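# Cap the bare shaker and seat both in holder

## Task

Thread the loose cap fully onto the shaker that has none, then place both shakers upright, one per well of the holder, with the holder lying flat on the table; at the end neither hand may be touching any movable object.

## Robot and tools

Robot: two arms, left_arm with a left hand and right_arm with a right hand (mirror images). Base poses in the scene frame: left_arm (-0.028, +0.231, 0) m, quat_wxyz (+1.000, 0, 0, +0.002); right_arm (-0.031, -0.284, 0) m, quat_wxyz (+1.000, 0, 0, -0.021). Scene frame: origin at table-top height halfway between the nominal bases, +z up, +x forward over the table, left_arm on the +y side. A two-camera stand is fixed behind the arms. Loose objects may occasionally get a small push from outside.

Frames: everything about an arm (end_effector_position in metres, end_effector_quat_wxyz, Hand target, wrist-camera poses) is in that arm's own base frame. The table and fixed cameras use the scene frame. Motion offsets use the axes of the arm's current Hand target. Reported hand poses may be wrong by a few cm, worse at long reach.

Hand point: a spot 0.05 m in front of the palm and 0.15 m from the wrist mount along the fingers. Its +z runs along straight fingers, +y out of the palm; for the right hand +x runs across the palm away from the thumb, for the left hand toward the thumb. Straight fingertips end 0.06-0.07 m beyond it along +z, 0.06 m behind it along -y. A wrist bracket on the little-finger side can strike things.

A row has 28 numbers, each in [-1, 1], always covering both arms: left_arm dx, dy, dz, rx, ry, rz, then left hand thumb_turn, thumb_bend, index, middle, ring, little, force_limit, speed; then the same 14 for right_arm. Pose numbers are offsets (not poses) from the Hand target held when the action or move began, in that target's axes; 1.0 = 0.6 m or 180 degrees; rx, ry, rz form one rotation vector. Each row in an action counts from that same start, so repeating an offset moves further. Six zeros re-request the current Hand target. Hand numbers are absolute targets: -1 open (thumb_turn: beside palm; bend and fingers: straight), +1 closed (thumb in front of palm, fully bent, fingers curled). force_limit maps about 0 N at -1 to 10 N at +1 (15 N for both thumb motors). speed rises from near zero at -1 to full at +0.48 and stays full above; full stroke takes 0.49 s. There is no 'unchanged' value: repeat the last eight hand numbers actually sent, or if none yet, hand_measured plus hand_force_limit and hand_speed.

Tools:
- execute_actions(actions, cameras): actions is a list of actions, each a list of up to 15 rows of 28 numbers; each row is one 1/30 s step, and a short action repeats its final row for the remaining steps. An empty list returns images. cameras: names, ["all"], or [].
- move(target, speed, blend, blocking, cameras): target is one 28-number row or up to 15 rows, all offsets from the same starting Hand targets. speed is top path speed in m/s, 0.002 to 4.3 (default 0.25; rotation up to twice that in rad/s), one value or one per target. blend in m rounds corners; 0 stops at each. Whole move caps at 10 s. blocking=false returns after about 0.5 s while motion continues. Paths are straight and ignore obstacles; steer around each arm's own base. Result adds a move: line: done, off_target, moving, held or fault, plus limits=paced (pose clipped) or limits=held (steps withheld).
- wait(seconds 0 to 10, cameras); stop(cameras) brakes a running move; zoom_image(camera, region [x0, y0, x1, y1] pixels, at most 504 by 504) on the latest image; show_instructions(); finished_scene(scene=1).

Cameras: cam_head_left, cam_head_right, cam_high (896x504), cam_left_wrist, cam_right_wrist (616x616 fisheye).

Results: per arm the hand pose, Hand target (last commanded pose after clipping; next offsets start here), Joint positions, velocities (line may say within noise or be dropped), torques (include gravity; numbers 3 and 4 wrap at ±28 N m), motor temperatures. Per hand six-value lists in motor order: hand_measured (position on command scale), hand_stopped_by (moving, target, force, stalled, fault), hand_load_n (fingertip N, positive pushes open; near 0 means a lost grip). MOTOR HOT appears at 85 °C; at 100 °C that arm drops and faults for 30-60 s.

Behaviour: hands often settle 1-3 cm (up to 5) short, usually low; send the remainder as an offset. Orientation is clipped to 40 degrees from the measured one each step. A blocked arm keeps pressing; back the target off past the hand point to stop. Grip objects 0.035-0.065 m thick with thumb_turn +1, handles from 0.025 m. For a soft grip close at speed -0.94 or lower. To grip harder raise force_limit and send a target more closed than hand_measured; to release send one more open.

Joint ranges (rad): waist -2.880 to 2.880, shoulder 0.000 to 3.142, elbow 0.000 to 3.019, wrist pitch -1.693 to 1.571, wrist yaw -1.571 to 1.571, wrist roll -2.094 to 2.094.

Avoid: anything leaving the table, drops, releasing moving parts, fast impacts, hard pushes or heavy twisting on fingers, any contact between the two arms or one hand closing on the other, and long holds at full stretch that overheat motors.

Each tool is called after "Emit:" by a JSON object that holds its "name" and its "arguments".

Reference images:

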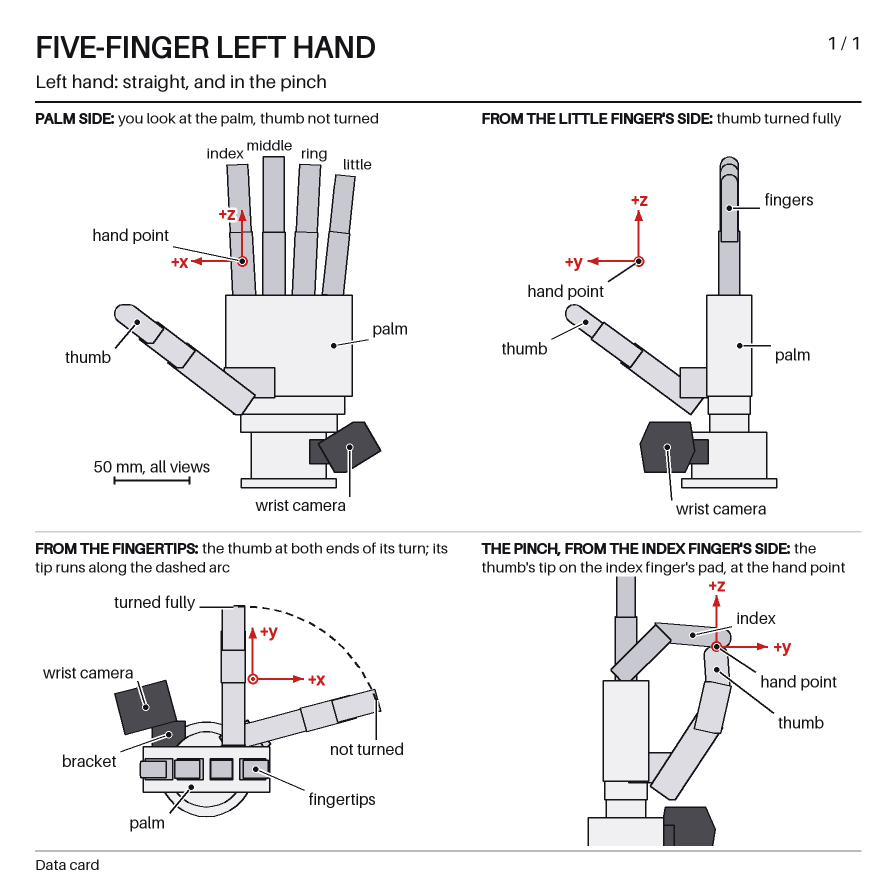

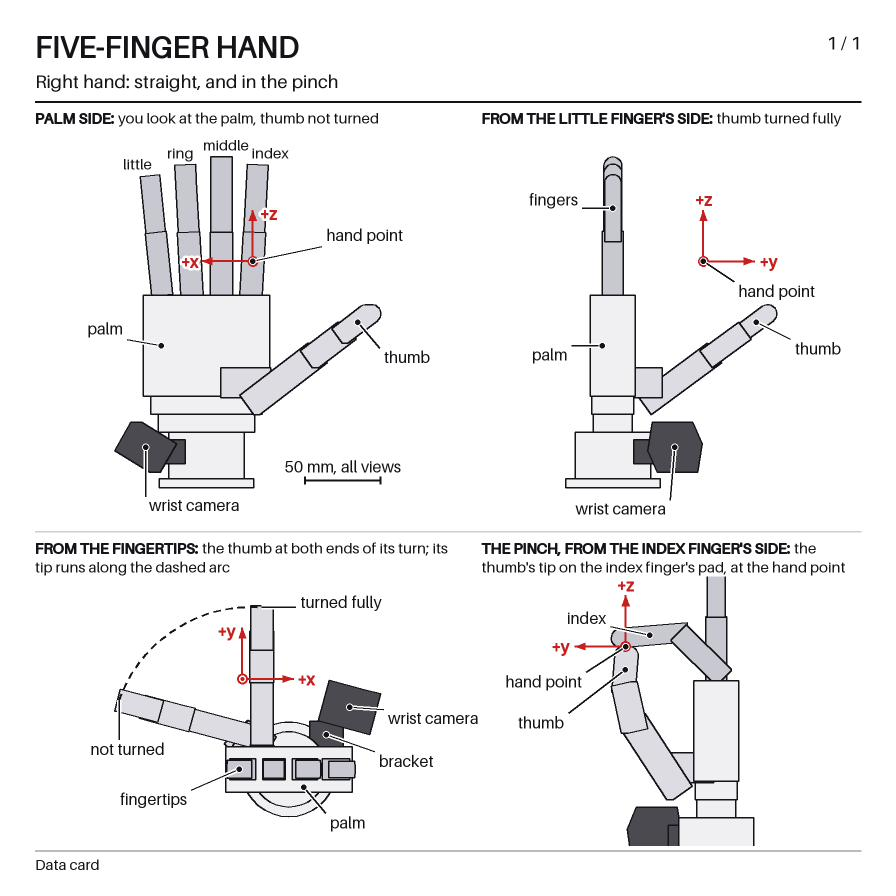

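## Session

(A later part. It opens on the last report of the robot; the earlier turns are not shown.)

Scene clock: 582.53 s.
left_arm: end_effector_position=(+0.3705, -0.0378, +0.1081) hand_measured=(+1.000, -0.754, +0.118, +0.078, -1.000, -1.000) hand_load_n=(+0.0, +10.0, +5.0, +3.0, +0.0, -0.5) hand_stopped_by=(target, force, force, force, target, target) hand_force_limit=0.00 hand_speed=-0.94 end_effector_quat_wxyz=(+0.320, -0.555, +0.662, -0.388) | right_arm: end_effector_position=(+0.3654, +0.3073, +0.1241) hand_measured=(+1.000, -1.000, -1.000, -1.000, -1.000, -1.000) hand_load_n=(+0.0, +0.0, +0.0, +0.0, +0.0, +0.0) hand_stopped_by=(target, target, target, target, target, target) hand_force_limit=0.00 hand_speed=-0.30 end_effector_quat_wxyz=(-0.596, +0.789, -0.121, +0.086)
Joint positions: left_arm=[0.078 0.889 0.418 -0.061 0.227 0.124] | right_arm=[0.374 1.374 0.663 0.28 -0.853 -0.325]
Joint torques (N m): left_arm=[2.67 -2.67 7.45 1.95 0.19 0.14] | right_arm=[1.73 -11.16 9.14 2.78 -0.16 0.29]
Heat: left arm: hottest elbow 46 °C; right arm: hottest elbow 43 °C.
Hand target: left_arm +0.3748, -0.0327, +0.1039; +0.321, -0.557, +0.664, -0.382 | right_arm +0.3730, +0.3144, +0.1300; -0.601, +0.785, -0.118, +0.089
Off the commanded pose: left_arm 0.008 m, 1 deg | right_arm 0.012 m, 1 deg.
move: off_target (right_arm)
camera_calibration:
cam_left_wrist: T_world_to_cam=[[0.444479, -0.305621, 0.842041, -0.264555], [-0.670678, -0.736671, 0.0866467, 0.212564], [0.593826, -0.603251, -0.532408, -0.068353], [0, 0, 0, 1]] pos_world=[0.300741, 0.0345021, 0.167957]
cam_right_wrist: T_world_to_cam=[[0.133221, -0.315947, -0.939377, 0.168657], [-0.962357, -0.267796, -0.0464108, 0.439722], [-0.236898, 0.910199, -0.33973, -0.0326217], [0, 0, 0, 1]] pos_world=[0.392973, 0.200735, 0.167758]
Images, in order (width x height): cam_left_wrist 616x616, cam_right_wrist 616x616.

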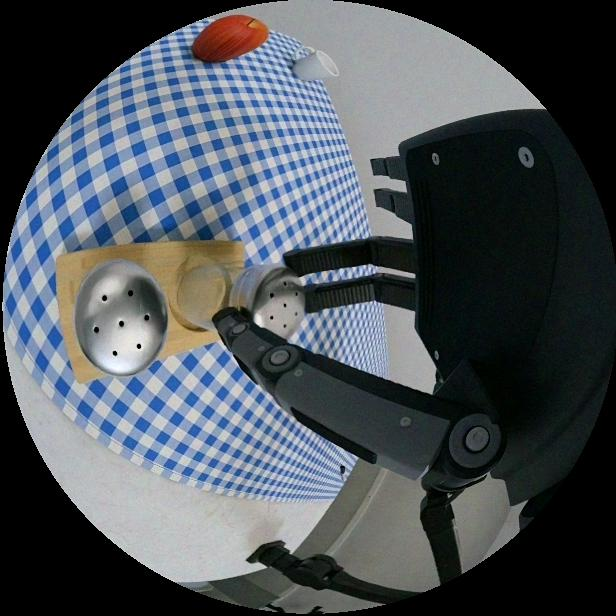

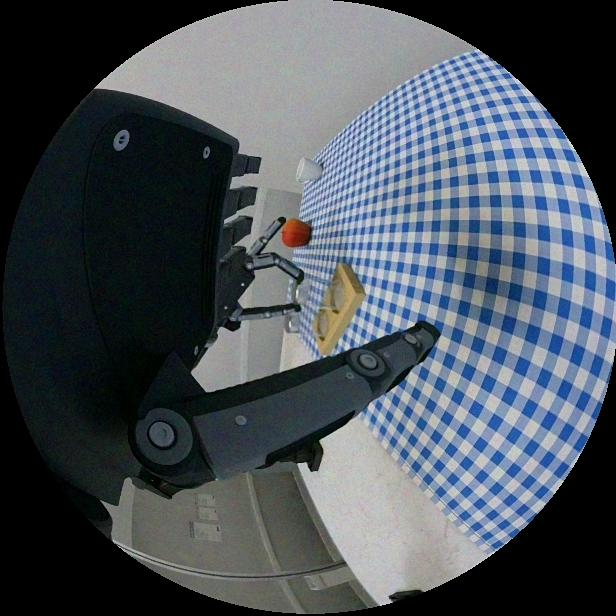

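Emit:
{"name": "zoom_image", "arguments": {"camera": "cam_left_wrist", "region": [205, 250, 265, 310]}}

Emit:
{"name": "zoom_image", "arguments": {"camera": "cam_right_wrist", "region": [285, 270, 335, 320]}}

Scaled by 8.400 from the camera's 616x616 image, which has a finer 880x880 frame.

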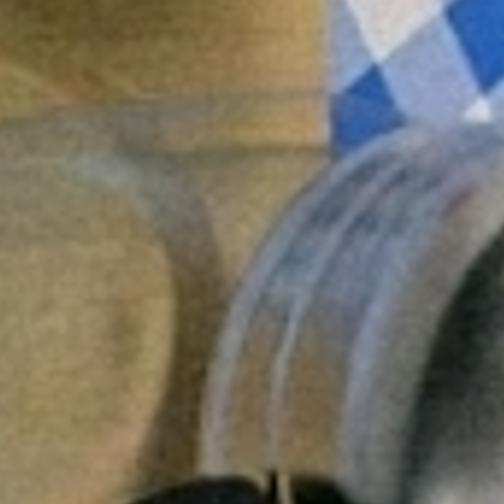

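Scaled by 10.080 from the camera's 616x616 image, which has a finer 880x880 frame.

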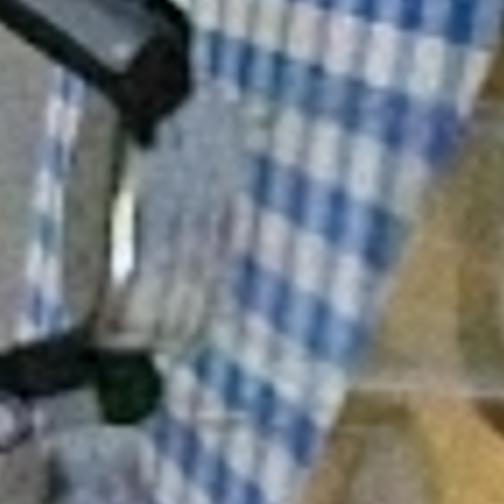

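Emit:
{"name": "move", "arguments": {"target": [0.0015,-0.0033,-0.0030,0,0.0962,0.0556,1,-0.7,0.4,0.4,-1,-1,0,-0.94,0,0,0,0,0,0,1,-1,-1,-1,-1,-1,0,-0.3], "speed": 0.08, "cameras": ["cam_left_wrist","cam_right_wrist"]}}

Emit:
{"name": "zoom_image", "arguments": {"camera": "cam_right_wrist", "region": [270, 250, 350, 330]}}

Emit:
{"name": "zoom_image", "arguments": {"camera": "cam_left_wrist", "region": [170, 240, 260, 340]}}

Scene clock: 590.07 s.
left_arm: end_effector_position=(+0.3669, -0.0387, +0.1073) hand_measured=(+1.000, -0.754, +0.118, +0.078, -1.000, -1.000) hand_load_n=(+0.5, +10.0, +5.0, +3.0, +0.0, +0.0) hand_stopped_by=(target, force, force, force, target, target) hand_force_limit=0.00 hand_speed=-0.94 end_effector_quat_wxyz=(+0.253, -0.432, +0.747, -0.438) | right_arm: end_effector_position=(+0.3654, +0.3073, +0.1241) hand_measured=(+1.000, -1.000, -1.000, -1.000, -1.000, -1.000) hand_load_n=(+0.0, +0.0, +0.0, +0.0, -0.5, +0.0) hand_stopped_by=(target, target, target, target, target, target) hand_force_limit=0.00 hand_speed=-0.30 end_effector_quat_wxyz=(-0.596, +0.789, -0.121, +0.086)
Joint positions: left_arm=[0.22 1.002 0.492 -0.14 0.63 0.421] | right_arm=[0.374 1.374 0.663 0.28 -0.853 -0.325]
Joint torques (N m): left_arm=[2.32 -3.19 8.57 0.87 0.42 0.25] | right_arm=[1.67 -11.05 9.14 2.8 -0.15 0.29]
Heat: left arm: hottest elbow 46 °C; right arm: hottest elbow 43 °C.
Hand target: left_arm +0.3741, -0.0334, +0.1066; +0.249, -0.434, +0.750, -0.432 | right_arm +0.3730, +0.3144, +0.1300; -0.601, +0.785, -0.118, +0.089
Off the commanded pose: left_arm 0.009 m, 1 deg | right_arm 0.012 m, 1 deg.
move: off_target (right_arm)
camera_calibration:
cam_left_wrist: T_world_to_cam=[[0.308735, -0.439112, 0.84372, -0.218096], [-0.879819, -0.468879, 0.0779171, 0.297665], [0.361388, -0.766377, -0.531098, 0.0115589], [0, 0, 0, 1]] pos_world=[0.325048, 0.0526589, 0.166958]
cam_right_wrist: T_world_to_cam=[[0.133221, -0.315947, -0.939377, 0.168657], [-0.962357, -0.267796, -0.0464108, 0.439722], [-0.236898, 0.910199, -0.33973, -0.0326217], [0, 0, 0, 1]] pos_world=[0.392973, 0.200735, 0.167758]
Images, in order (width x height): cam_left_wrist 616x616, cam_right_wrist 616x616.

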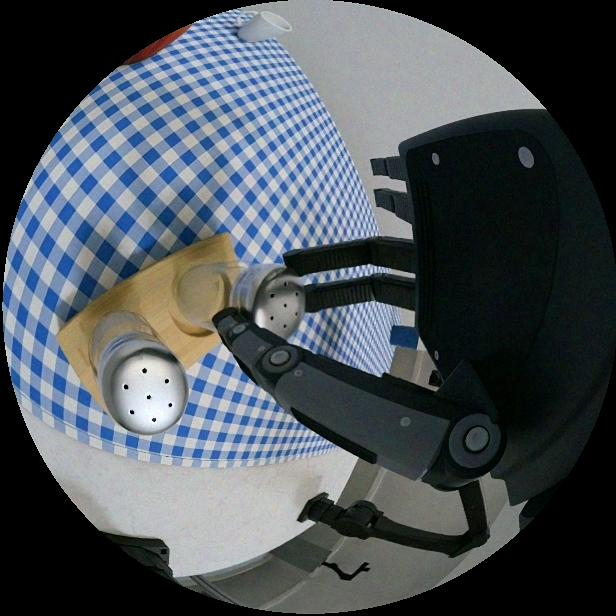

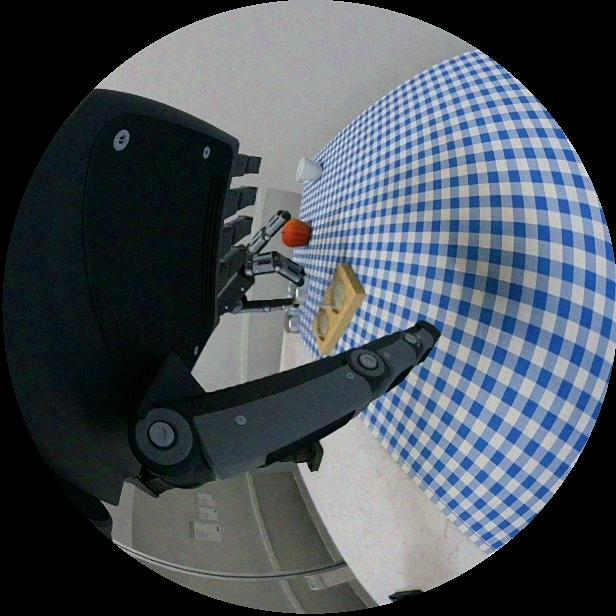

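Scaled by 6.300 from the camera's 616x616 image, which has a finer 880x880 frame.

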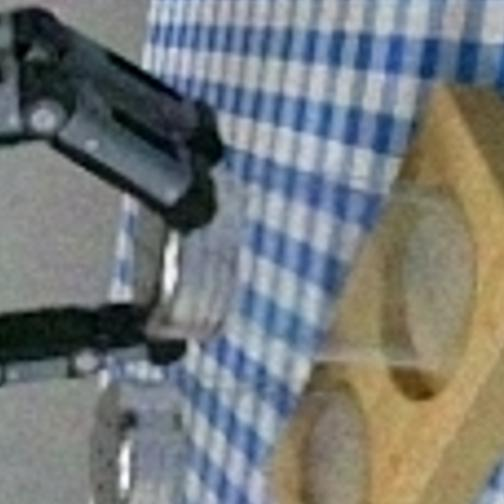

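Scaled by 5.040 from the camera's 616x616 image, which has a finer 880x880 frame.

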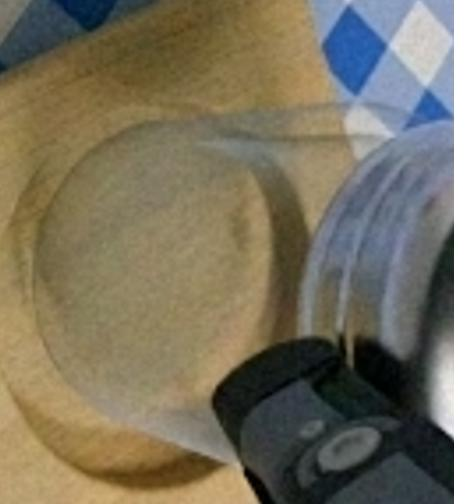

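Emit:
{"name": "move", "arguments": {"target": [0.0086,0.0085,-0.0076,0,0.0962,0.0556,1,-0.7,0.4,0.4,-1,-1,0,-0.94,0,0,0,0,0,0,1,-1,-1,-1,-1,-1,0,-0.3], "speed": 0.08, "cameras": ["cam_left_wrist","cam_right_wrist"]}}

Emit:
{"name": "zoom_image", "arguments": {"camera": "cam_right_wrist", "region": [270, 250, 350, 330]}}

Emit:
{"name": "zoom_image", "arguments": {"camera": "cam_left_wrist", "region": [170, 240, 260, 340]}}

Scene clock: 595.57 s.
left_arm: end_effector_position=(+0.3591, -0.0416, +0.1065) hand_measured=(+1.000, -0.754, +0.118, +0.078, -1.000, -1.000) hand_load_n=(+0.5, +9.5, +5.5, +4.0, +0.0, +0.0) hand_stopped_by=(target, force, force, force, target, target) hand_force_limit=0.00 hand_speed=-0.94 end_effector_quat_wxyz=(+0.173, -0.293, +0.812, -0.474) | right_arm: end_effector_position=(+0.3654, +0.3073, +0.1241) hand_measured=(+1.000, -1.000, -1.000, -1.000, -1.000, -1.000) hand_load_n=(+0.0, +0.0, +0.0, +0.0, +0.0, -0.5) hand_stopped_by=(target, target, target, target, target, target) hand_force_limit=0.00 hand_speed=-0.30 end_effector_quat_wxyz=(-0.596, +0.789, -0.121, +0.086)
Joint positions: left_arm=[0.284 1.155 0.635 -0.434 0.925 0.848] | right_arm=[0.374 1.374 0.663 0.28 -0.853 -0.325]
Joint torques (N m): left_arm=[2.43 -5.19 8.03 0.47 0.37 0.18] | right_arm=[1.73 -11.16 9.14 2.8 -0.16 0.29]
Heat: left arm: hottest elbow 46 °C; right arm: hottest elbow 43 °C.
Hand target: left_arm +0.3659, -0.0348, +0.1044; +0.170, -0.297, +0.814, -0.469 | right_arm +0.3730, +0.3144, +0.1300; -0.601, +0.785, -0.118, +0.089
Off the commanded pose: left_arm 0.010 m, 1 deg | right_arm 0.012 m, 1 deg.
move: off_target (right_arm)
camera_calibration:
cam_left_wrist: T_world_to_cam=[[0.135648, -0.52225, 0.841935, -0.157433], [-0.988042, -0.134177, 0.075958, 0.342478], [0.0732996, -0.842171, -0.534205, 0.112369], [0, 0, 0, 1]] pos_world=[0.351501, 0.0583673, 0.166563]
cam_right_wrist: T_world_to_cam=[[0.133221, -0.315947, -0.939377, 0.168657], [-0.962357, -0.267796, -0.0464108, 0.439722], [-0.236898, 0.910199, -0.33973, -0.0326217], [0, 0, 0, 1]] pos_world=[0.392973, 0.200735, 0.167758]
Images, in order (width x height): cam_left_wrist 616x616, cam_right_wrist 616x616.

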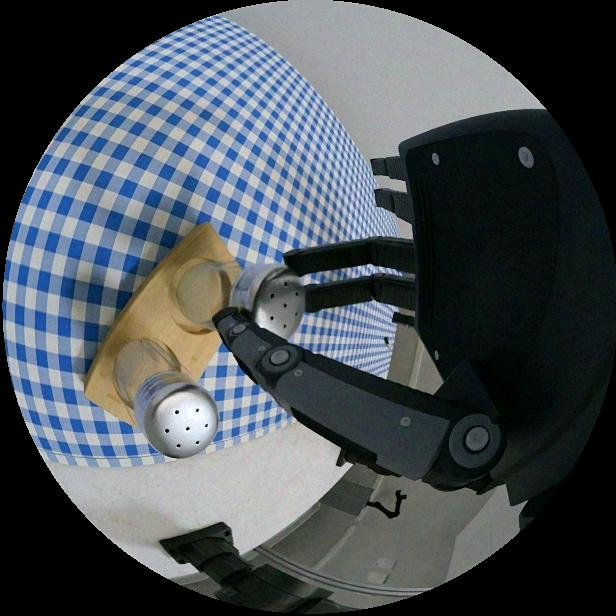

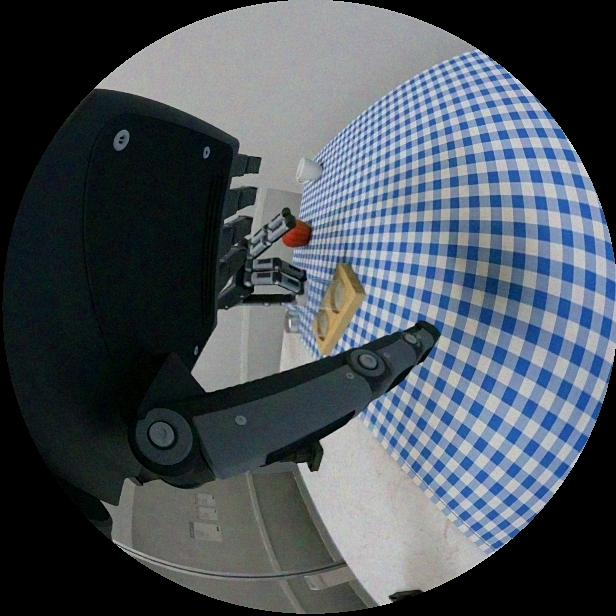

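Scaled by 6.300 from the camera's 616x616 image, which has a finer 880x880 frame.

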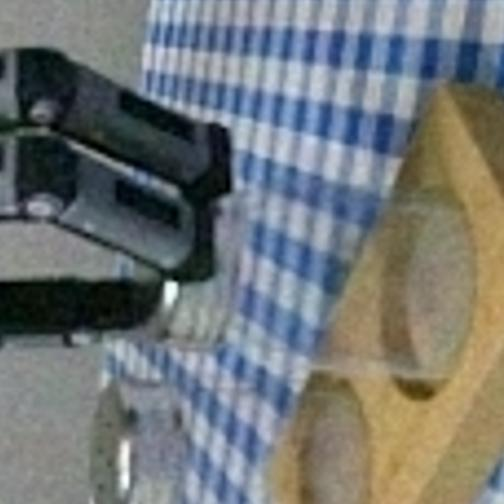

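Scaled by 5.040 from the camera's 616x616 image, which has a finer 880x880 frame.

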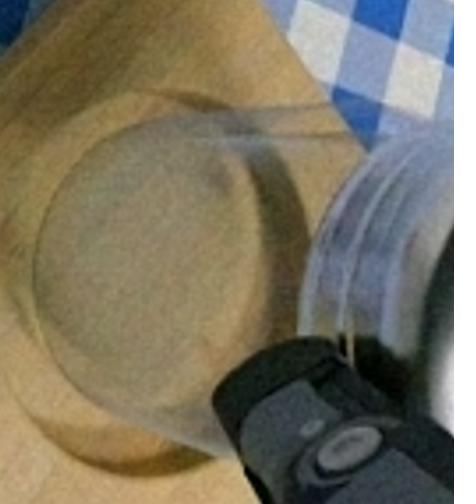

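Emit:
{"name": "move", "arguments": {"target": [0,0,0,0,0,0,1,-1,-0.4,-0.4,-1,-1,0,-0.8,0,0,0,0,0,0,1,-1,-1,-1,-1,-1,0,-0.3], "speed": 0.05, "cameras": ["cam_left_wrist","cam_right_wrist"]}}

Emit:
{"name": "zoom_image", "arguments": {"camera": "cam_right_wrist", "region": [270, 250, 350, 330]}}

Scene clock: 603.83 s.
left_arm: end_effector_position=(+0.3571, -0.0416, +0.0996) hand_measured=(+1.000, -1.000, -0.400, -0.400, -1.000, -1.000) hand_load_n=(+0.0, +0.0, +0.0, +0.0, +0.0, +0.0) hand_stopped_by=(target, target, target, target, target, target) hand_force_limit=0.00 hand_speed=-0.80 end_effector_quat_wxyz=(+0.162, -0.298, +0.814, -0.472) | right_arm: end_effector_position=(+0.3654, +0.3073, +0.1241) hand_measured=(+1.000, -1.000, -1.000, -1.000, -1.000, -1.000) hand_load_n=(+0.0, +0.0, +0.0, +0.0, +0.0, +0.0) hand_stopped_by=(target, target, target, target, target, target) hand_force_limit=0.00 hand_speed=-0.30 end_effector_quat_wxyz=(-0.596, +0.789, -0.121, +0.086)
Joint positions: left_arm=[0.285 1.174 0.636 -0.444 0.923 0.853] | right_arm=[0.374 1.374 0.663 0.28 -0.853 -0.325]
Joint torques (N m): left_arm=[2.37 -6.59 7.95 0.81 0.48 0.12] | right_arm=[1.73 -11.16 9.16 2.8 -0.16 0.29]
Heat: left arm: hottest elbow 46 °C; right arm: hottest elbow 43 °C.
Hand target: left_arm +0.3660, -0.0346, +0.1045; +0.170, -0.297, +0.814, -0.469 | right_arm +0.3730, +0.3144, +0.1300; -0.601, +0.785, -0.118, +0.089
Off the commanded pose: left_arm 0.012 m, 1 deg | right_arm 0.012 m, 1 deg.
move: off_target (left_arm, right_arm)
camera_calibration:
cam_left_wrist: T_world_to_cam=[[0.155426, -0.519402, 0.840276, -0.158068], [-0.986066, -0.132641, 0.100403, 0.337888], [0.0593058, -0.844173, -0.53278, 0.113662], [0, 0, 0, 1]] pos_world=[0.351007, 0.0586677, 0.159453]
cam_right_wrist: T_world_to_cam=[[0.133221, -0.315947, -0.939377, 0.168657], [-0.962357, -0.267796, -0.0464108, 0.439722], [-0.236898, 0.910199, -0.33973, -0.0326217], [0, 0, 0, 1]] pos_world=[0.392973, 0.200735, 0.167758]
Images, in order (width x height): cam_left_wrist 616x616, cam_right_wrist 616x616.

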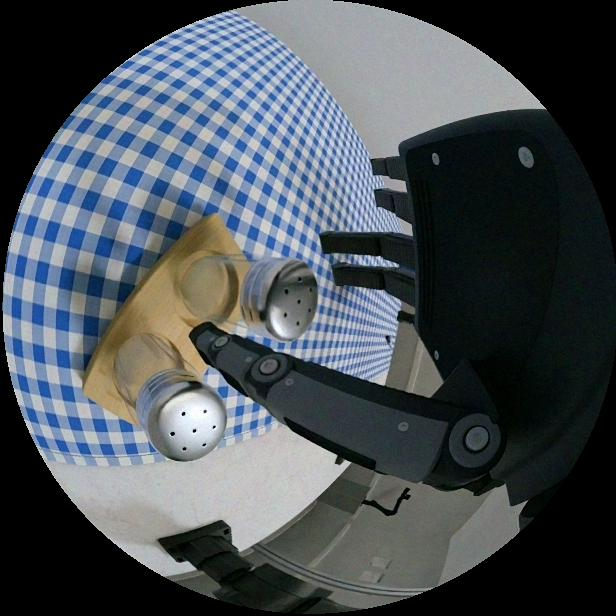

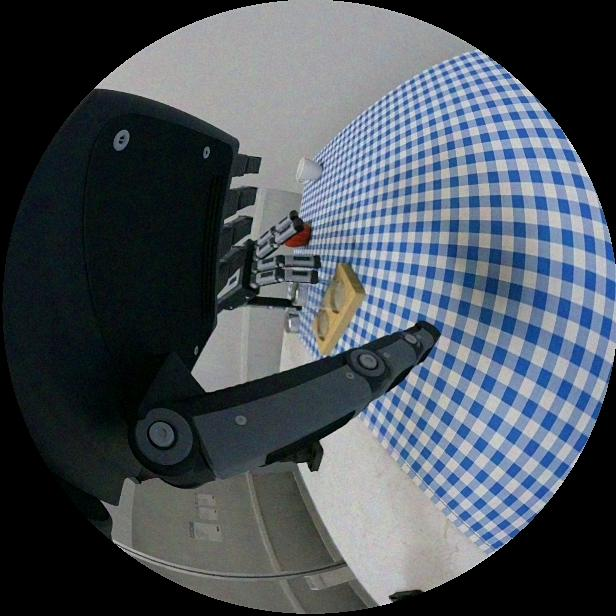

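Scaled by 6.300 from the camera's 616x616 image, which has a finer 880x880 frame.

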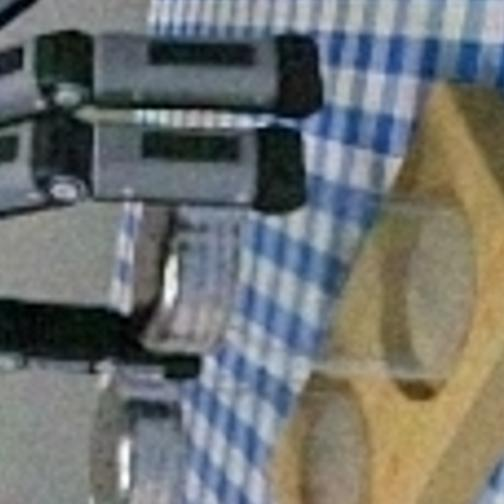

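Emit:
{"name": "zoom_image", "arguments": {"camera": "cam_left_wrist", "region": [170, 240, 340, 400]}}

Emit:
{"name": "zoom_image", "arguments": {"camera": "cam_left_wrist", "region": [90, 320, 240, 470]}}

Scaled by 2.965 from the camera's 616x616 image, which has a finer 880x880 frame.

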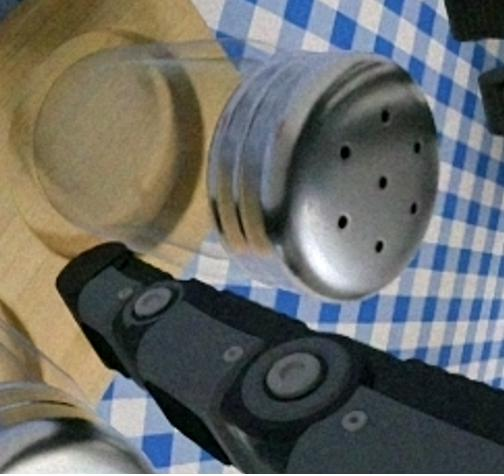

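Scaled by 3.360 from the camera's 616x616 image, which has a finer 880x880 frame.

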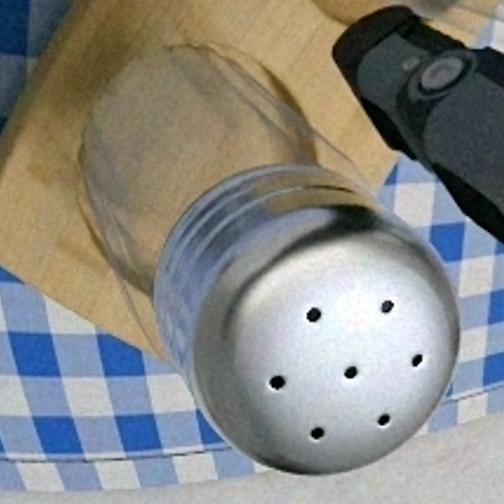

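Emit:
{"name": "move", "arguments": {"target": [[0,-0.0875,-0.0505,0,0,0,1,-1,-0.4,-0.4,-1,-1,0,-0.8,0,0,0,0,0,0,1,-1,-1,-1,-1,-1,0,-0.3],[-0.0163,-0.0934,-0.0402,0,-0.2406,-0.1389,1,-1,-0.4,-0.4,-1,-1,0,-0.8,0,0,0,0,0,0,1,-1,-1,-1,-1,-1,0,-0.3],[-0.0296,-0.0672,-0.0523,0,-0.6014,-0.3472,1,-1,-0.4,-0.4,-1,-1,0,-0.8,0,0,0,0,0,0,1,-1,-1,-1,-1,-1,0,-0.3]], "speed": [0.12,0.18,0.18], "blend": [0.02,0.02,0], "cameras": ["cam_left_wrist","cam_right_wrist"]}}

Emit:
{"name": "zoom_image", "arguments": {"camera": "cam_right_wrist", "region": [270, 250, 350, 330]}}

Emit:
{"name": "zoom_image", "arguments": {"camera": "cam_left_wrist", "region": [100, 200, 280, 380]}}

Scene clock: 615.73 s.
left_arm: end_effector_position=(+0.3609, -0.0062, +0.1451) hand_measured=(+1.000, -1.000, -0.400, -0.400, -1.000, -1.000) hand_load_n=(+0.0, +0.0, +0.0, +0.0, +0.0, +0.0) hand_stopped_by=(target, target, target, target, target, target) hand_force_limit=0.00 hand_speed=-0.80 end_effector_quat_wxyz=(-0.499, +0.857, -0.117, +0.050) | right_arm: end_effector_position=(+0.3654, +0.3073, +0.1241) hand_measured=(+1.000, -1.000, -1.000, -1.000, -1.000, -1.000) hand_load_n=(+0.0, +0.0, +0.0, +0.0, +0.0, +0.0) hand_stopped_by=(target, target, target, target, target, target) hand_force_limit=0.00 hand_speed=-0.30 end_effector_quat_wxyz=(-0.596, +0.789, -0.121, +0.086)
Joint positions: left_arm=[-0.418 1.336 0.934 -1.474 -1.024 -1.888] | right_arm=[0.374 1.374 0.663 0.28 -0.853 -0.325]
Joint torques (N m): left_arm=[0.21 -7.71 8.81 -0.39 -0.52 -0.2] | right_arm=[1.67 -11.16 9.16 2.82 -0.16 0.29]
Heat: left arm: hottest elbow 46 °C; right arm: hottest elbow 43 °C.
Hand target: left_arm +0.3751, -0.0180, +0.1551; -0.496, +0.859, -0.113, +0.064 | right_arm +0.3730, +0.3144, +0.1300; -0.601, +0.785, -0.118, +0.089
Off the commanded pose: left_arm 0.021 m, 2 deg | right_arm 0.012 m, 1 deg.
move: off_target (left_arm, right_arm)
camera_calibration:
cam_left_wrist: T_world_to_cam=[[0.369296, 0.413818, 0.832091, -0.248766], [0.68694, -0.724593, 0.0554812, -0.259152], [0.625886, 0.551108, -0.551857, -0.0255124], [0, 0, 0, 1]] pos_world=[0.285858, -0.0707756, 0.207295]
cam_right_wrist: T_world_to_cam=[[0.133221, -0.315947, -0.939377, 0.168657], [-0.962357, -0.267796, -0.0464108, 0.439722], [-0.236898, 0.910199, -0.33973, -0.0326217], [0, 0, 0, 1]] pos_world=[0.392973, 0.200735, 0.167758]
Images, in order (width x height): cam_left_wrist 616x616, cam_right_wrist 616x616.

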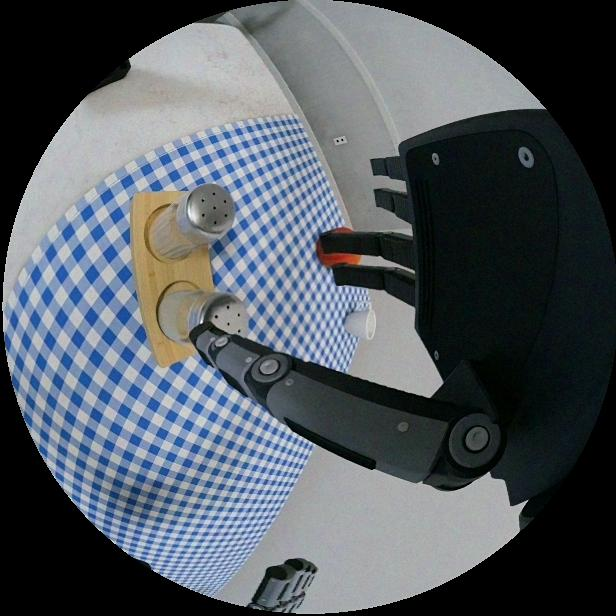

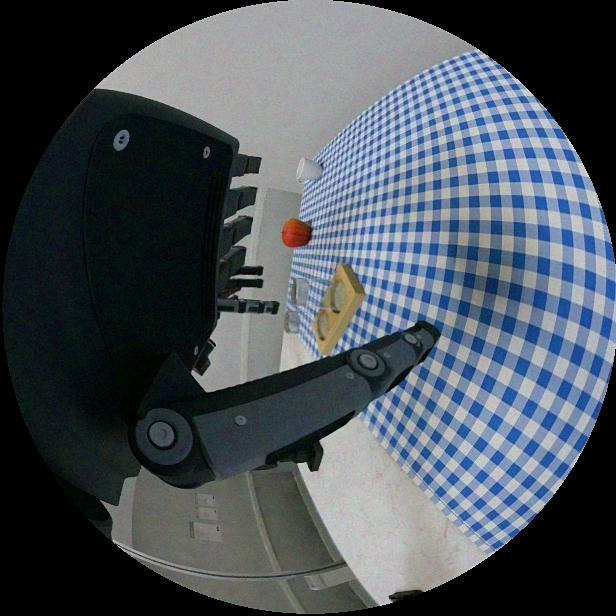

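Scaled by 6.300 from the camera's 616x616 image, which has a finer 880x880 frame.

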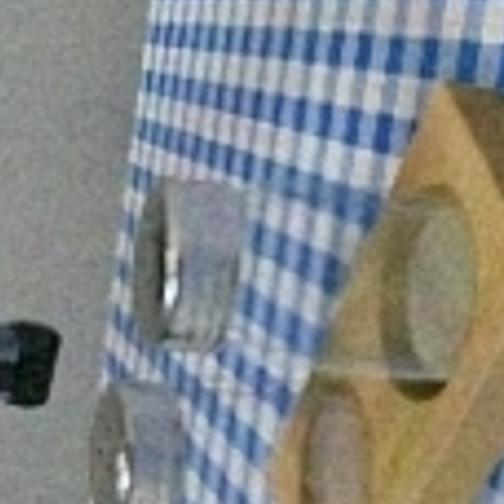

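Scaled by 2.800 from the camera's 616x616 image, which has a finer 880x880 frame.

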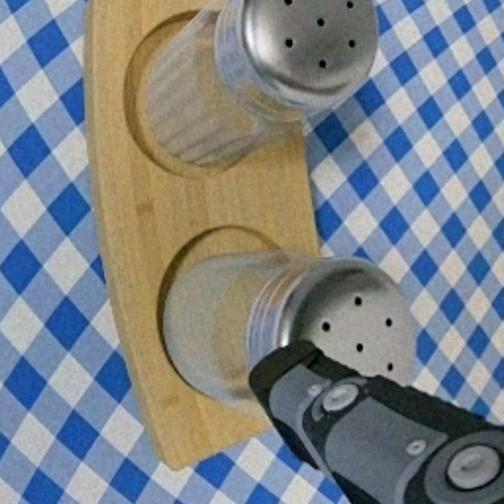

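Emit:
{"name": "zoom_image", "arguments": {"camera": "cam_right_wrist", "region": [280, 272, 330, 336]}}

Emit:
{"name": "zoom_image", "arguments": {"camera": "cam_left_wrist", "region": [150, 270, 260, 360]}}

Emit:
{"name": "zoom_image", "arguments": {"camera": "cam_left_wrist", "region": [140, 170, 250, 270]}}

Scaled by 7.875 from the camera's 616x616 image, which has a finer 880x880 frame.

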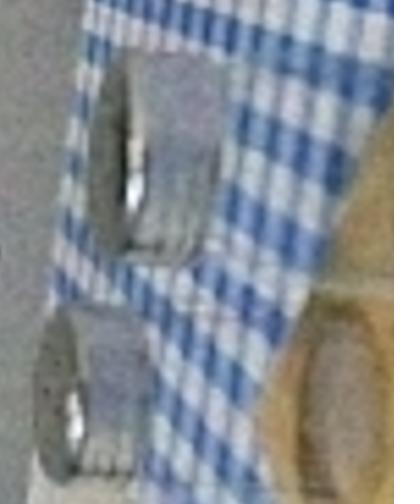

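Scaled by 4.582 from the camera's 616x616 image, which has a finer 880x880 frame.

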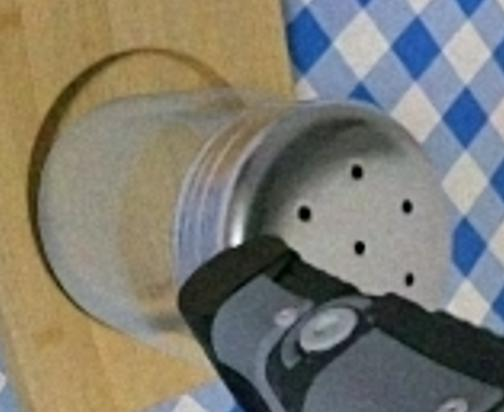

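Scaled by 4.582 from the camera's 616x616 image, which has a finer 880x880 frame.

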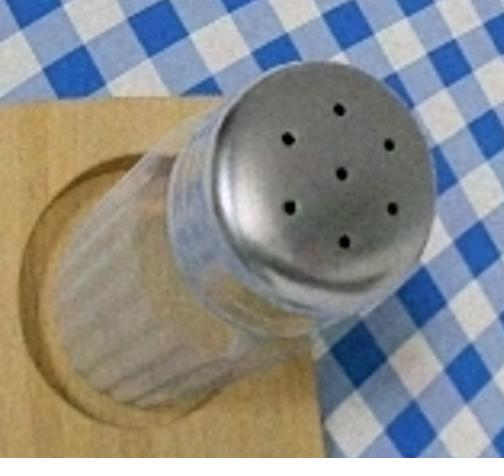

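Emit:
{"name": "move", "arguments": {"target": [0.0030,0.0593,0.0332,0,0.1203,0.0694,1,-1,-0.4,-0.4,-1,-1,0,-0.8,0,0,0,0,0,0,1,-1,-1,-1,-1,-1,0,-0.3], "speed": 0.08, "cameras": ["cam_left_wrist","cam_right_wrist"]}}

Emit:
{"name": "zoom_image", "arguments": {"camera": "cam_right_wrist", "region": [270, 250, 350, 330]}}

Emit:
{"name": "zoom_image", "arguments": {"camera": "cam_left_wrist", "region": [170, 220, 350, 370]}}

Scene clock: 626.00 s.
left_arm: end_effector_position=(+0.3724, -0.0224, +0.1041) hand_measured=(+1.000, -1.000, -0.400, -0.400, -1.000, -1.000) hand_load_n=(+0.0, +0.0, +0.0, +0.5, +0.0, +0.0) hand_stopped_by=(target, target, target, target, target, target) hand_force_limit=0.00 hand_speed=-0.80 end_effector_quat_wxyz=(-0.469, +0.813, -0.307, +0.159) | right_arm: end_effector_position=(+0.3654, +0.3073, +0.1241) hand_measured=(+1.000, -1.000, -1.000, -1.000, -1.000, -1.000) hand_load_n=(+0.0, +0.0, +0.0, +0.0, +0.0, +0.0) hand_stopped_by=(target, target, target, target, target, target) hand_force_limit=0.00 hand_speed=-0.30 end_effector_quat_wxyz=(-0.596, +0.789, -0.121, +0.086)
Joint positions: left_arm=[-0.391 1.111 0.626 -0.627 -0.967 -0.996] | right_arm=[0.374 1.374 0.663 0.28 -0.853 -0.325]
Joint torques (N m): left_arm=[2.73 -8.18 6.71 1.36 -0.46 0.14] | right_arm=[1.73 -11.16 9.14 2.8 -0.16 0.29]
Heat: left arm: hottest elbow 46 °C; right arm: hottest elbow 43 °C.
Hand target: left_arm +0.3767, -0.0189, +0.1144; -0.470, +0.814, -0.296, +0.170 | right_arm +0.3730, +0.3144, +0.1300; -0.601, +0.785, -0.118, +0.089
Off the commanded pose: left_arm 0.012 m, 2 deg | right_arm 0.012 m, 1 deg.
move: off_target (left_arm, right_arm)
camera_calibration:
cam_left_wrist: T_world_to_cam=[[0.519112, 0.222184, 0.825322, -0.271604], [0.303832, -0.95052, 0.0647836, -0.139862], [0.798879, 0.217129, -0.560934, -0.117333], [0, 0, 0, 1]] pos_world=[0.277223, -0.0471192, 0.167405]
cam_right_wrist: T_world_to_cam=[[0.133221, -0.315947, -0.939377, 0.168657], [-0.962357, -0.267796, -0.0464108, 0.439722], [-0.236898, 0.910199, -0.33973, -0.0326217], [0, 0, 0, 1]] pos_world=[0.392973, 0.200735, 0.167758]
Images, in order (width x height): cam_left_wrist 616x616, cam_right_wrist 616x616.

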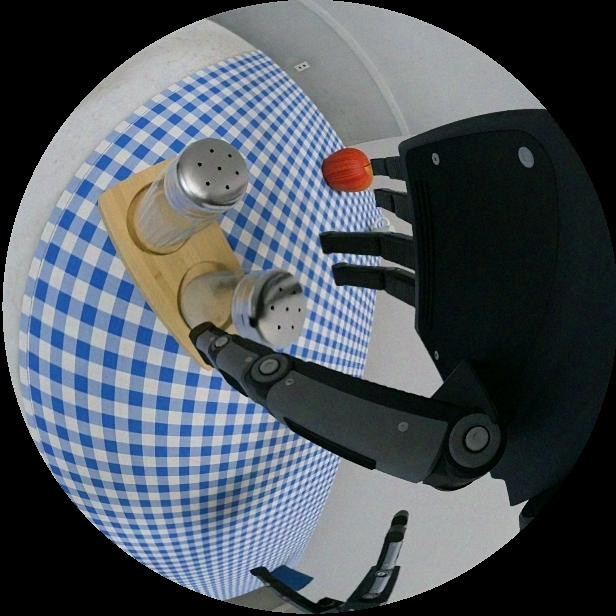

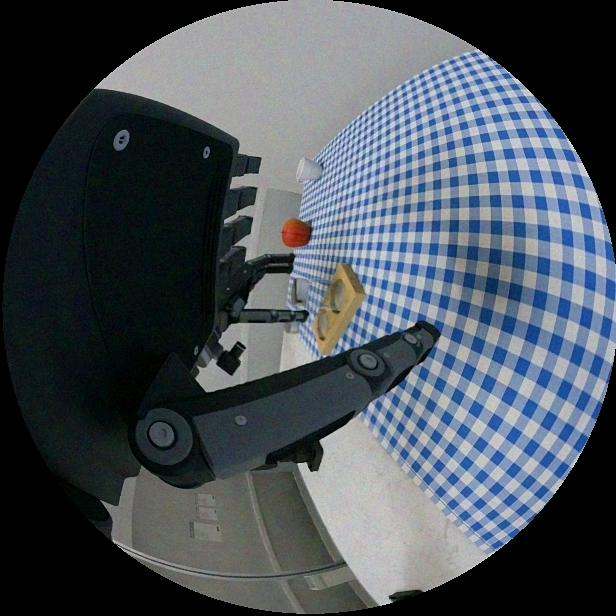

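Scaled by 6.300 from the camera's 616x616 image, which has a finer 880x880 frame.

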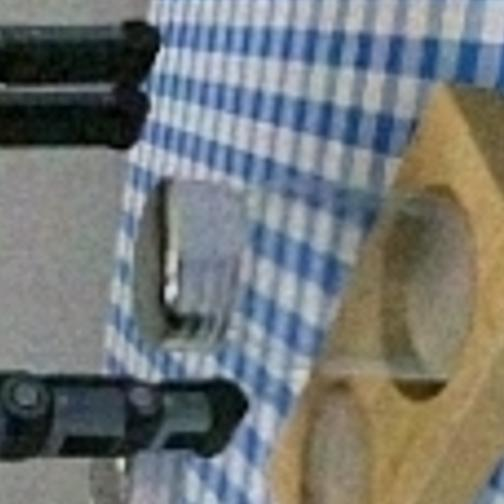

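Scaled by 2.800 from the camera's 616x616 image, which has a finer 880x880 frame.

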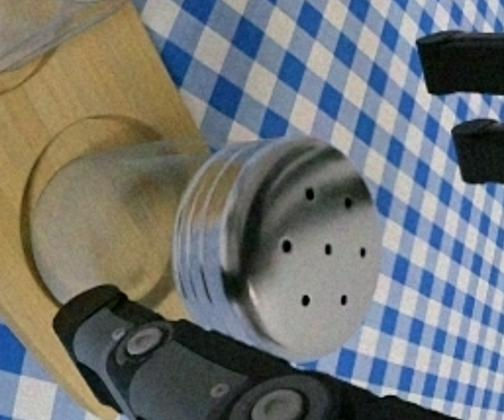

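Emit:
{"name": "move", "arguments": {"target": [0,0,0,0,0,0,1,-0.7,0.4,0.4,-1,-1,0,-0.94,0,0,0,0,0,0,1,-1,-1,-1,-1,-1,0,-0.3], "speed": 0.05, "cameras": ["cam_left_wrist","cam_right_wrist"]}}

Scene clock: 631.17 s.
left_arm: end_effector_position=(+0.3723, -0.0222, +0.1040) hand_measured=(+1.000, -0.754, +0.106, +0.094, -1.000, -1.000) hand_load_n=(+0.5, +11.0, +5.5, +4.0, +0.0, +0.0) hand_stopped_by=(target, force, force, force, target, target) hand_force_limit=0.00 hand_speed=-0.94 end_effector_quat_wxyz=(-0.469, +0.813, -0.307, +0.159) | right_arm: end_effector_position=(+0.3654, +0.3073, +0.1241) hand_measured=(+1.000, -1.000, -1.000, -1.000, -1.000, -1.000) hand_load_n=(+0.0, +0.0, +0.0, +0.0, +0.0, +0.0) hand_stopped_by=(target, target, target, target, target, target) hand_force_limit=0.00 hand_speed=-0.30 end_effector_quat_wxyz=(-0.596, +0.789, -0.121, +0.086)
Joint positions: left_arm=[-0.39 1.111 0.626 -0.627 -0.966 -0.995] | right_arm=[0.374 1.374 0.663 0.28 -0.853 -0.325]
Joint torques (N m): left_arm=[2.78 -8.06 6.63 1.35 -0.49 0.13] | right_arm=[1.73 -11.16 9.14 2.81 -0.16 0.29]
Heat: left arm: hottest elbow 46 °C; right arm: hottest elbow 43 °C.
Hand target: left_arm +0.3767, -0.0188, +0.1143; -0.470, +0.814, -0.297, +0.170 | right_arm +0.3730, +0.3144, +0.1300; -0.601, +0.785, -0.118, +0.089
Off the commanded pose: left_arm 0.012 m, 2 deg | right_arm 0.012 m, 1 deg.
move: off_target (left_arm, right_arm)
camera_calibration:
cam_left_wrist: T_world_to_cam=[[0.52028, 0.222241, 0.824571, -0.271785], [0.3038, -0.95055, 0.0645065, -0.139517], [0.798131, 0.216943, -0.562069, -0.117065], [0, 0, 0, 1]] pos_world=[0.277223, -0.046819, 0.167307]
cam_right_wrist: T_world_to_cam=[[0.133221, -0.315947, -0.939377, 0.168657], [-0.962357, -0.267796, -0.0464108, 0.439722], [-0.236898, 0.910199, -0.33973, -0.0326217], [0, 0, 0, 1]] pos_world=[0.392973, 0.200735, 0.167758]
Images, in order (width x height): cam_left_wrist 616x616, cam_right_wrist 616x616.

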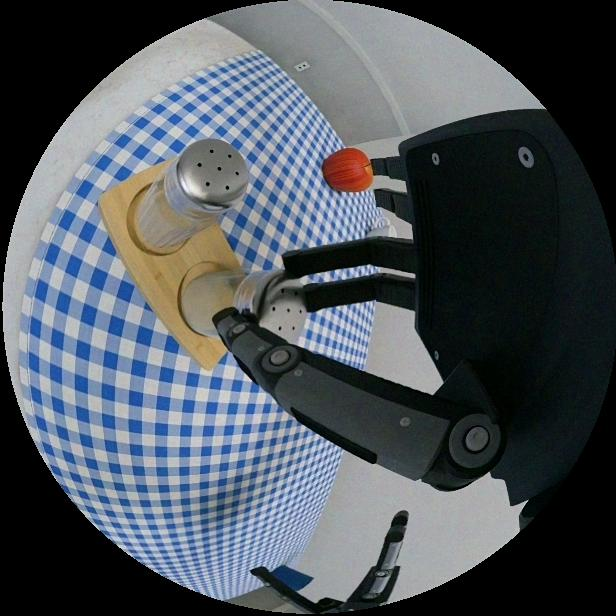

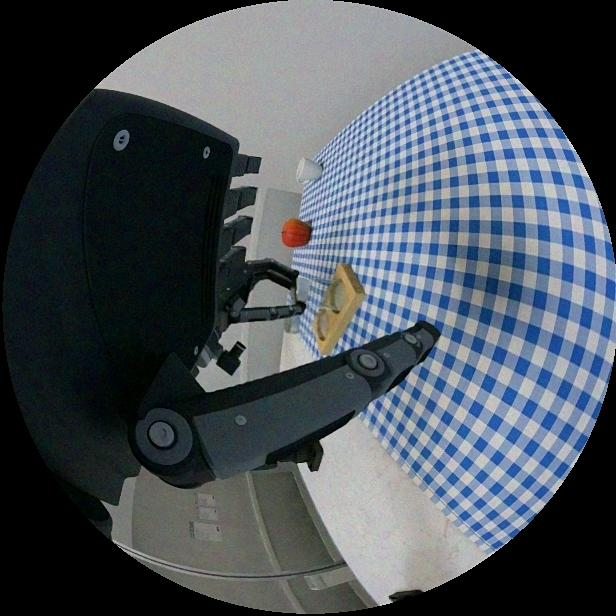

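Emit:
{"name": "move", "arguments": {"target": [[0.0026,0.0087,-0.0007,0,0.0962,0.0556,1,-0.7,0.4,0.4,-1,-1,0,-0.94,0,0,0,0,0,0,1,-1,-1,-1,-1,-1,0,-0.3],[0.0047,0.0156,-0.0061,0,0.1924,0.1111,1,-0.7,0.4,0.4,-1,-1,0,-0.94,0,0,0,0,0,0,1,-1,-1,-1,-1,-1,0,-0.3],[0.0097,0.0203,-0.0075,0,0.2887,0.1667,1,-0.7,0.4,0.4,-1,-1,0,-0.94,0,0,0,0,0,0,1,-1,-1,-1,-1,-1,0,-0.3],[0.0101,0.0240,-0.0123,0,0.3849,0.2222,1,-0.7,0.4,0.4,-1,-1,0,-0.94,0,0,0,0,0,0,1,-1,-1,-1,-1,-1,0,-0.3],[0.0036,0.0281,-0.0160,0,0.4811,0.2778,1,-0.7,0.4,0.4,-1,-1,0,-0.94,0,0,0,0,0,0,1,-1,-1,-1,-1,-1,0,-0.3]], "speed": 0.12, "blend": [0.002,0.002,0.002,0.002,0], "cameras": ["cam_left_wrist","cam_right_wrist"]}}

Emit:
{"name": "zoom_image", "arguments": {"camera": "cam_right_wrist", "region": [270, 250, 350, 330]}}

Emit:
{"name": "zoom_image", "arguments": {"camera": "cam_left_wrist", "region": [170, 220, 320, 370]}}

Scene clock: 646.73 s.
left_arm: end_effector_position=(+0.3605, -0.0395, +0.1059) hand_measured=(+1.000, -0.754, +0.106, +0.094, -1.000, -1.000) hand_load_n=(+0.0, +10.0, +6.0, +4.0, +0.0, +0.0) hand_stopped_by=(target, force, force, force, target, target) hand_force_limit=0.00 hand_speed=-0.94 end_effector_quat_wxyz=(+0.172, -0.294, +0.812, -0.474) | right_arm: end_effector_position=(+0.3654, +0.3073, +0.1241) hand_measured=(+1.000, -1.000, -1.000, -1.000, -1.000, -1.000) hand_load_n=(+0.0, +0.0, -0.5, +0.0, -0.5, +0.0) hand_stopped_by=(target, target, target, target, target, target) hand_force_limit=0.00 hand_speed=-0.30 end_effector_quat_wxyz=(-0.596, +0.789, -0.121, +0.086)
Joint positions: left_arm=[0.289 1.162 0.64 -0.437 0.926 0.852] | right_arm=[0.374 1.374 0.663 0.28 -0.853 -0.325]
Joint torques (N m): left_arm=[2.32 -5.25 8.13 0.73 0.38 0.16] | right_arm=[1.73 -11.05 9.13 2.78 -0.16 0.3]
Heat: left arm: hottest elbow 46 °C; right arm: hottest elbow 43 °C.
Hand target: left_arm +0.3675, -0.0331, +0.1045; +0.170, -0.297, +0.814, -0.469 | right_arm +0.3730, +0.3144, +0.1300; -0.601, +0.785, -0.118, +0.089
Off the commanded pose: left_arm 0.010 m, 1 deg | right_arm 0.012 m, 1 deg.
move: off_target (right_arm)
camera_calibration:
cam_left_wrist: T_world_to_cam=[[0.138039, -0.521859, 0.841789, -0.156849], [-0.987666, -0.135944, 0.0776827, 0.343776], [0.0738971, -0.84213, -0.534188, 0.113506], [0, 0, 0, 1]] pos_world=[0.352799, 0.0604677, 0.165962]
cam_right_wrist: T_world_to_cam=[[0.133221, -0.315947, -0.939377, 0.168657], [-0.962357, -0.267796, -0.0464108, 0.439722], [-0.236898, 0.910199, -0.33973, -0.0326217], [0, 0, 0, 1]] pos_world=[0.392973, 0.200735, 0.167758]
Images, in order (width x height): cam_left_wrist 616x616, cam_right_wrist 616x616.

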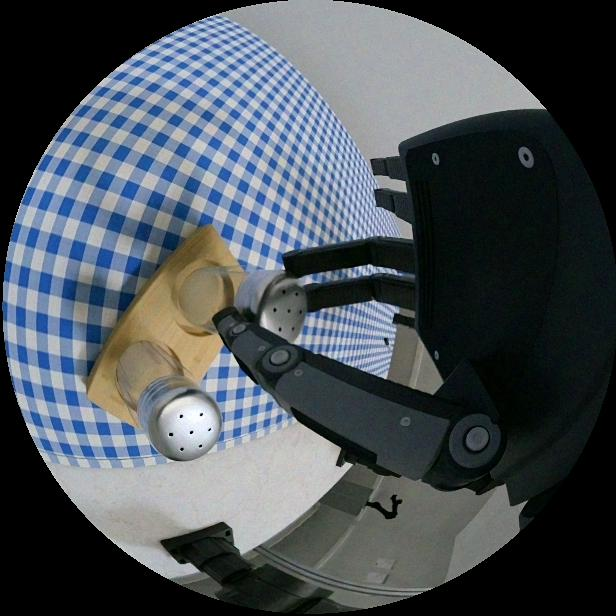

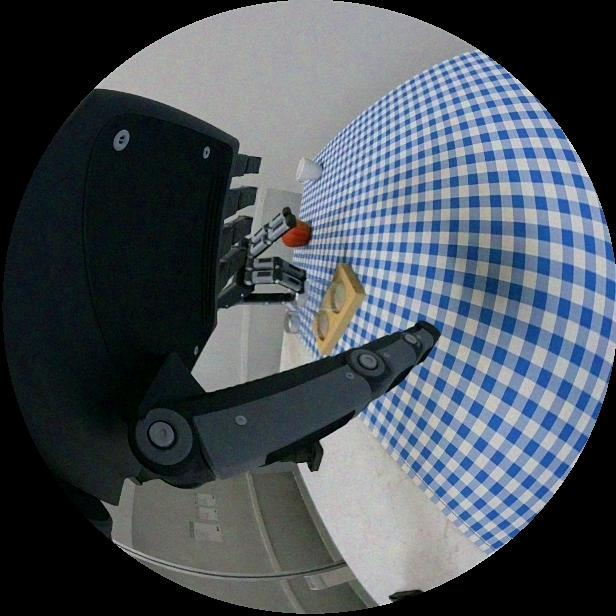

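Scaled by 6.300 from the camera's 616x616 image, which has a finer 880x880 frame.

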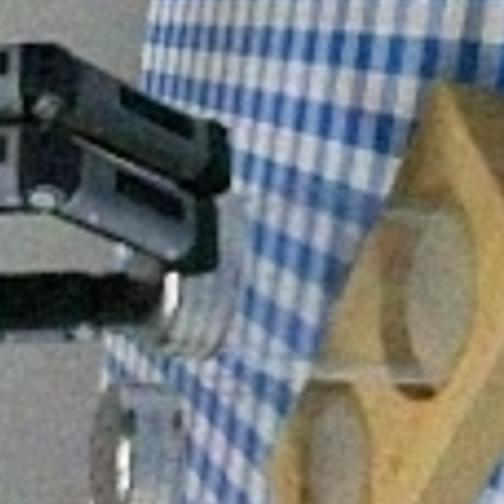

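Scaled by 3.360 from the camera's 616x616 image, which has a finer 880x880 frame.

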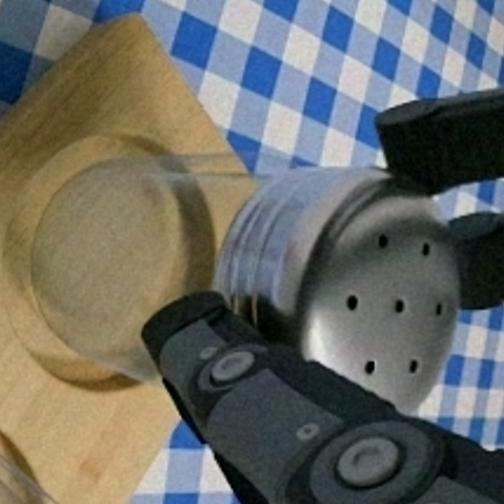

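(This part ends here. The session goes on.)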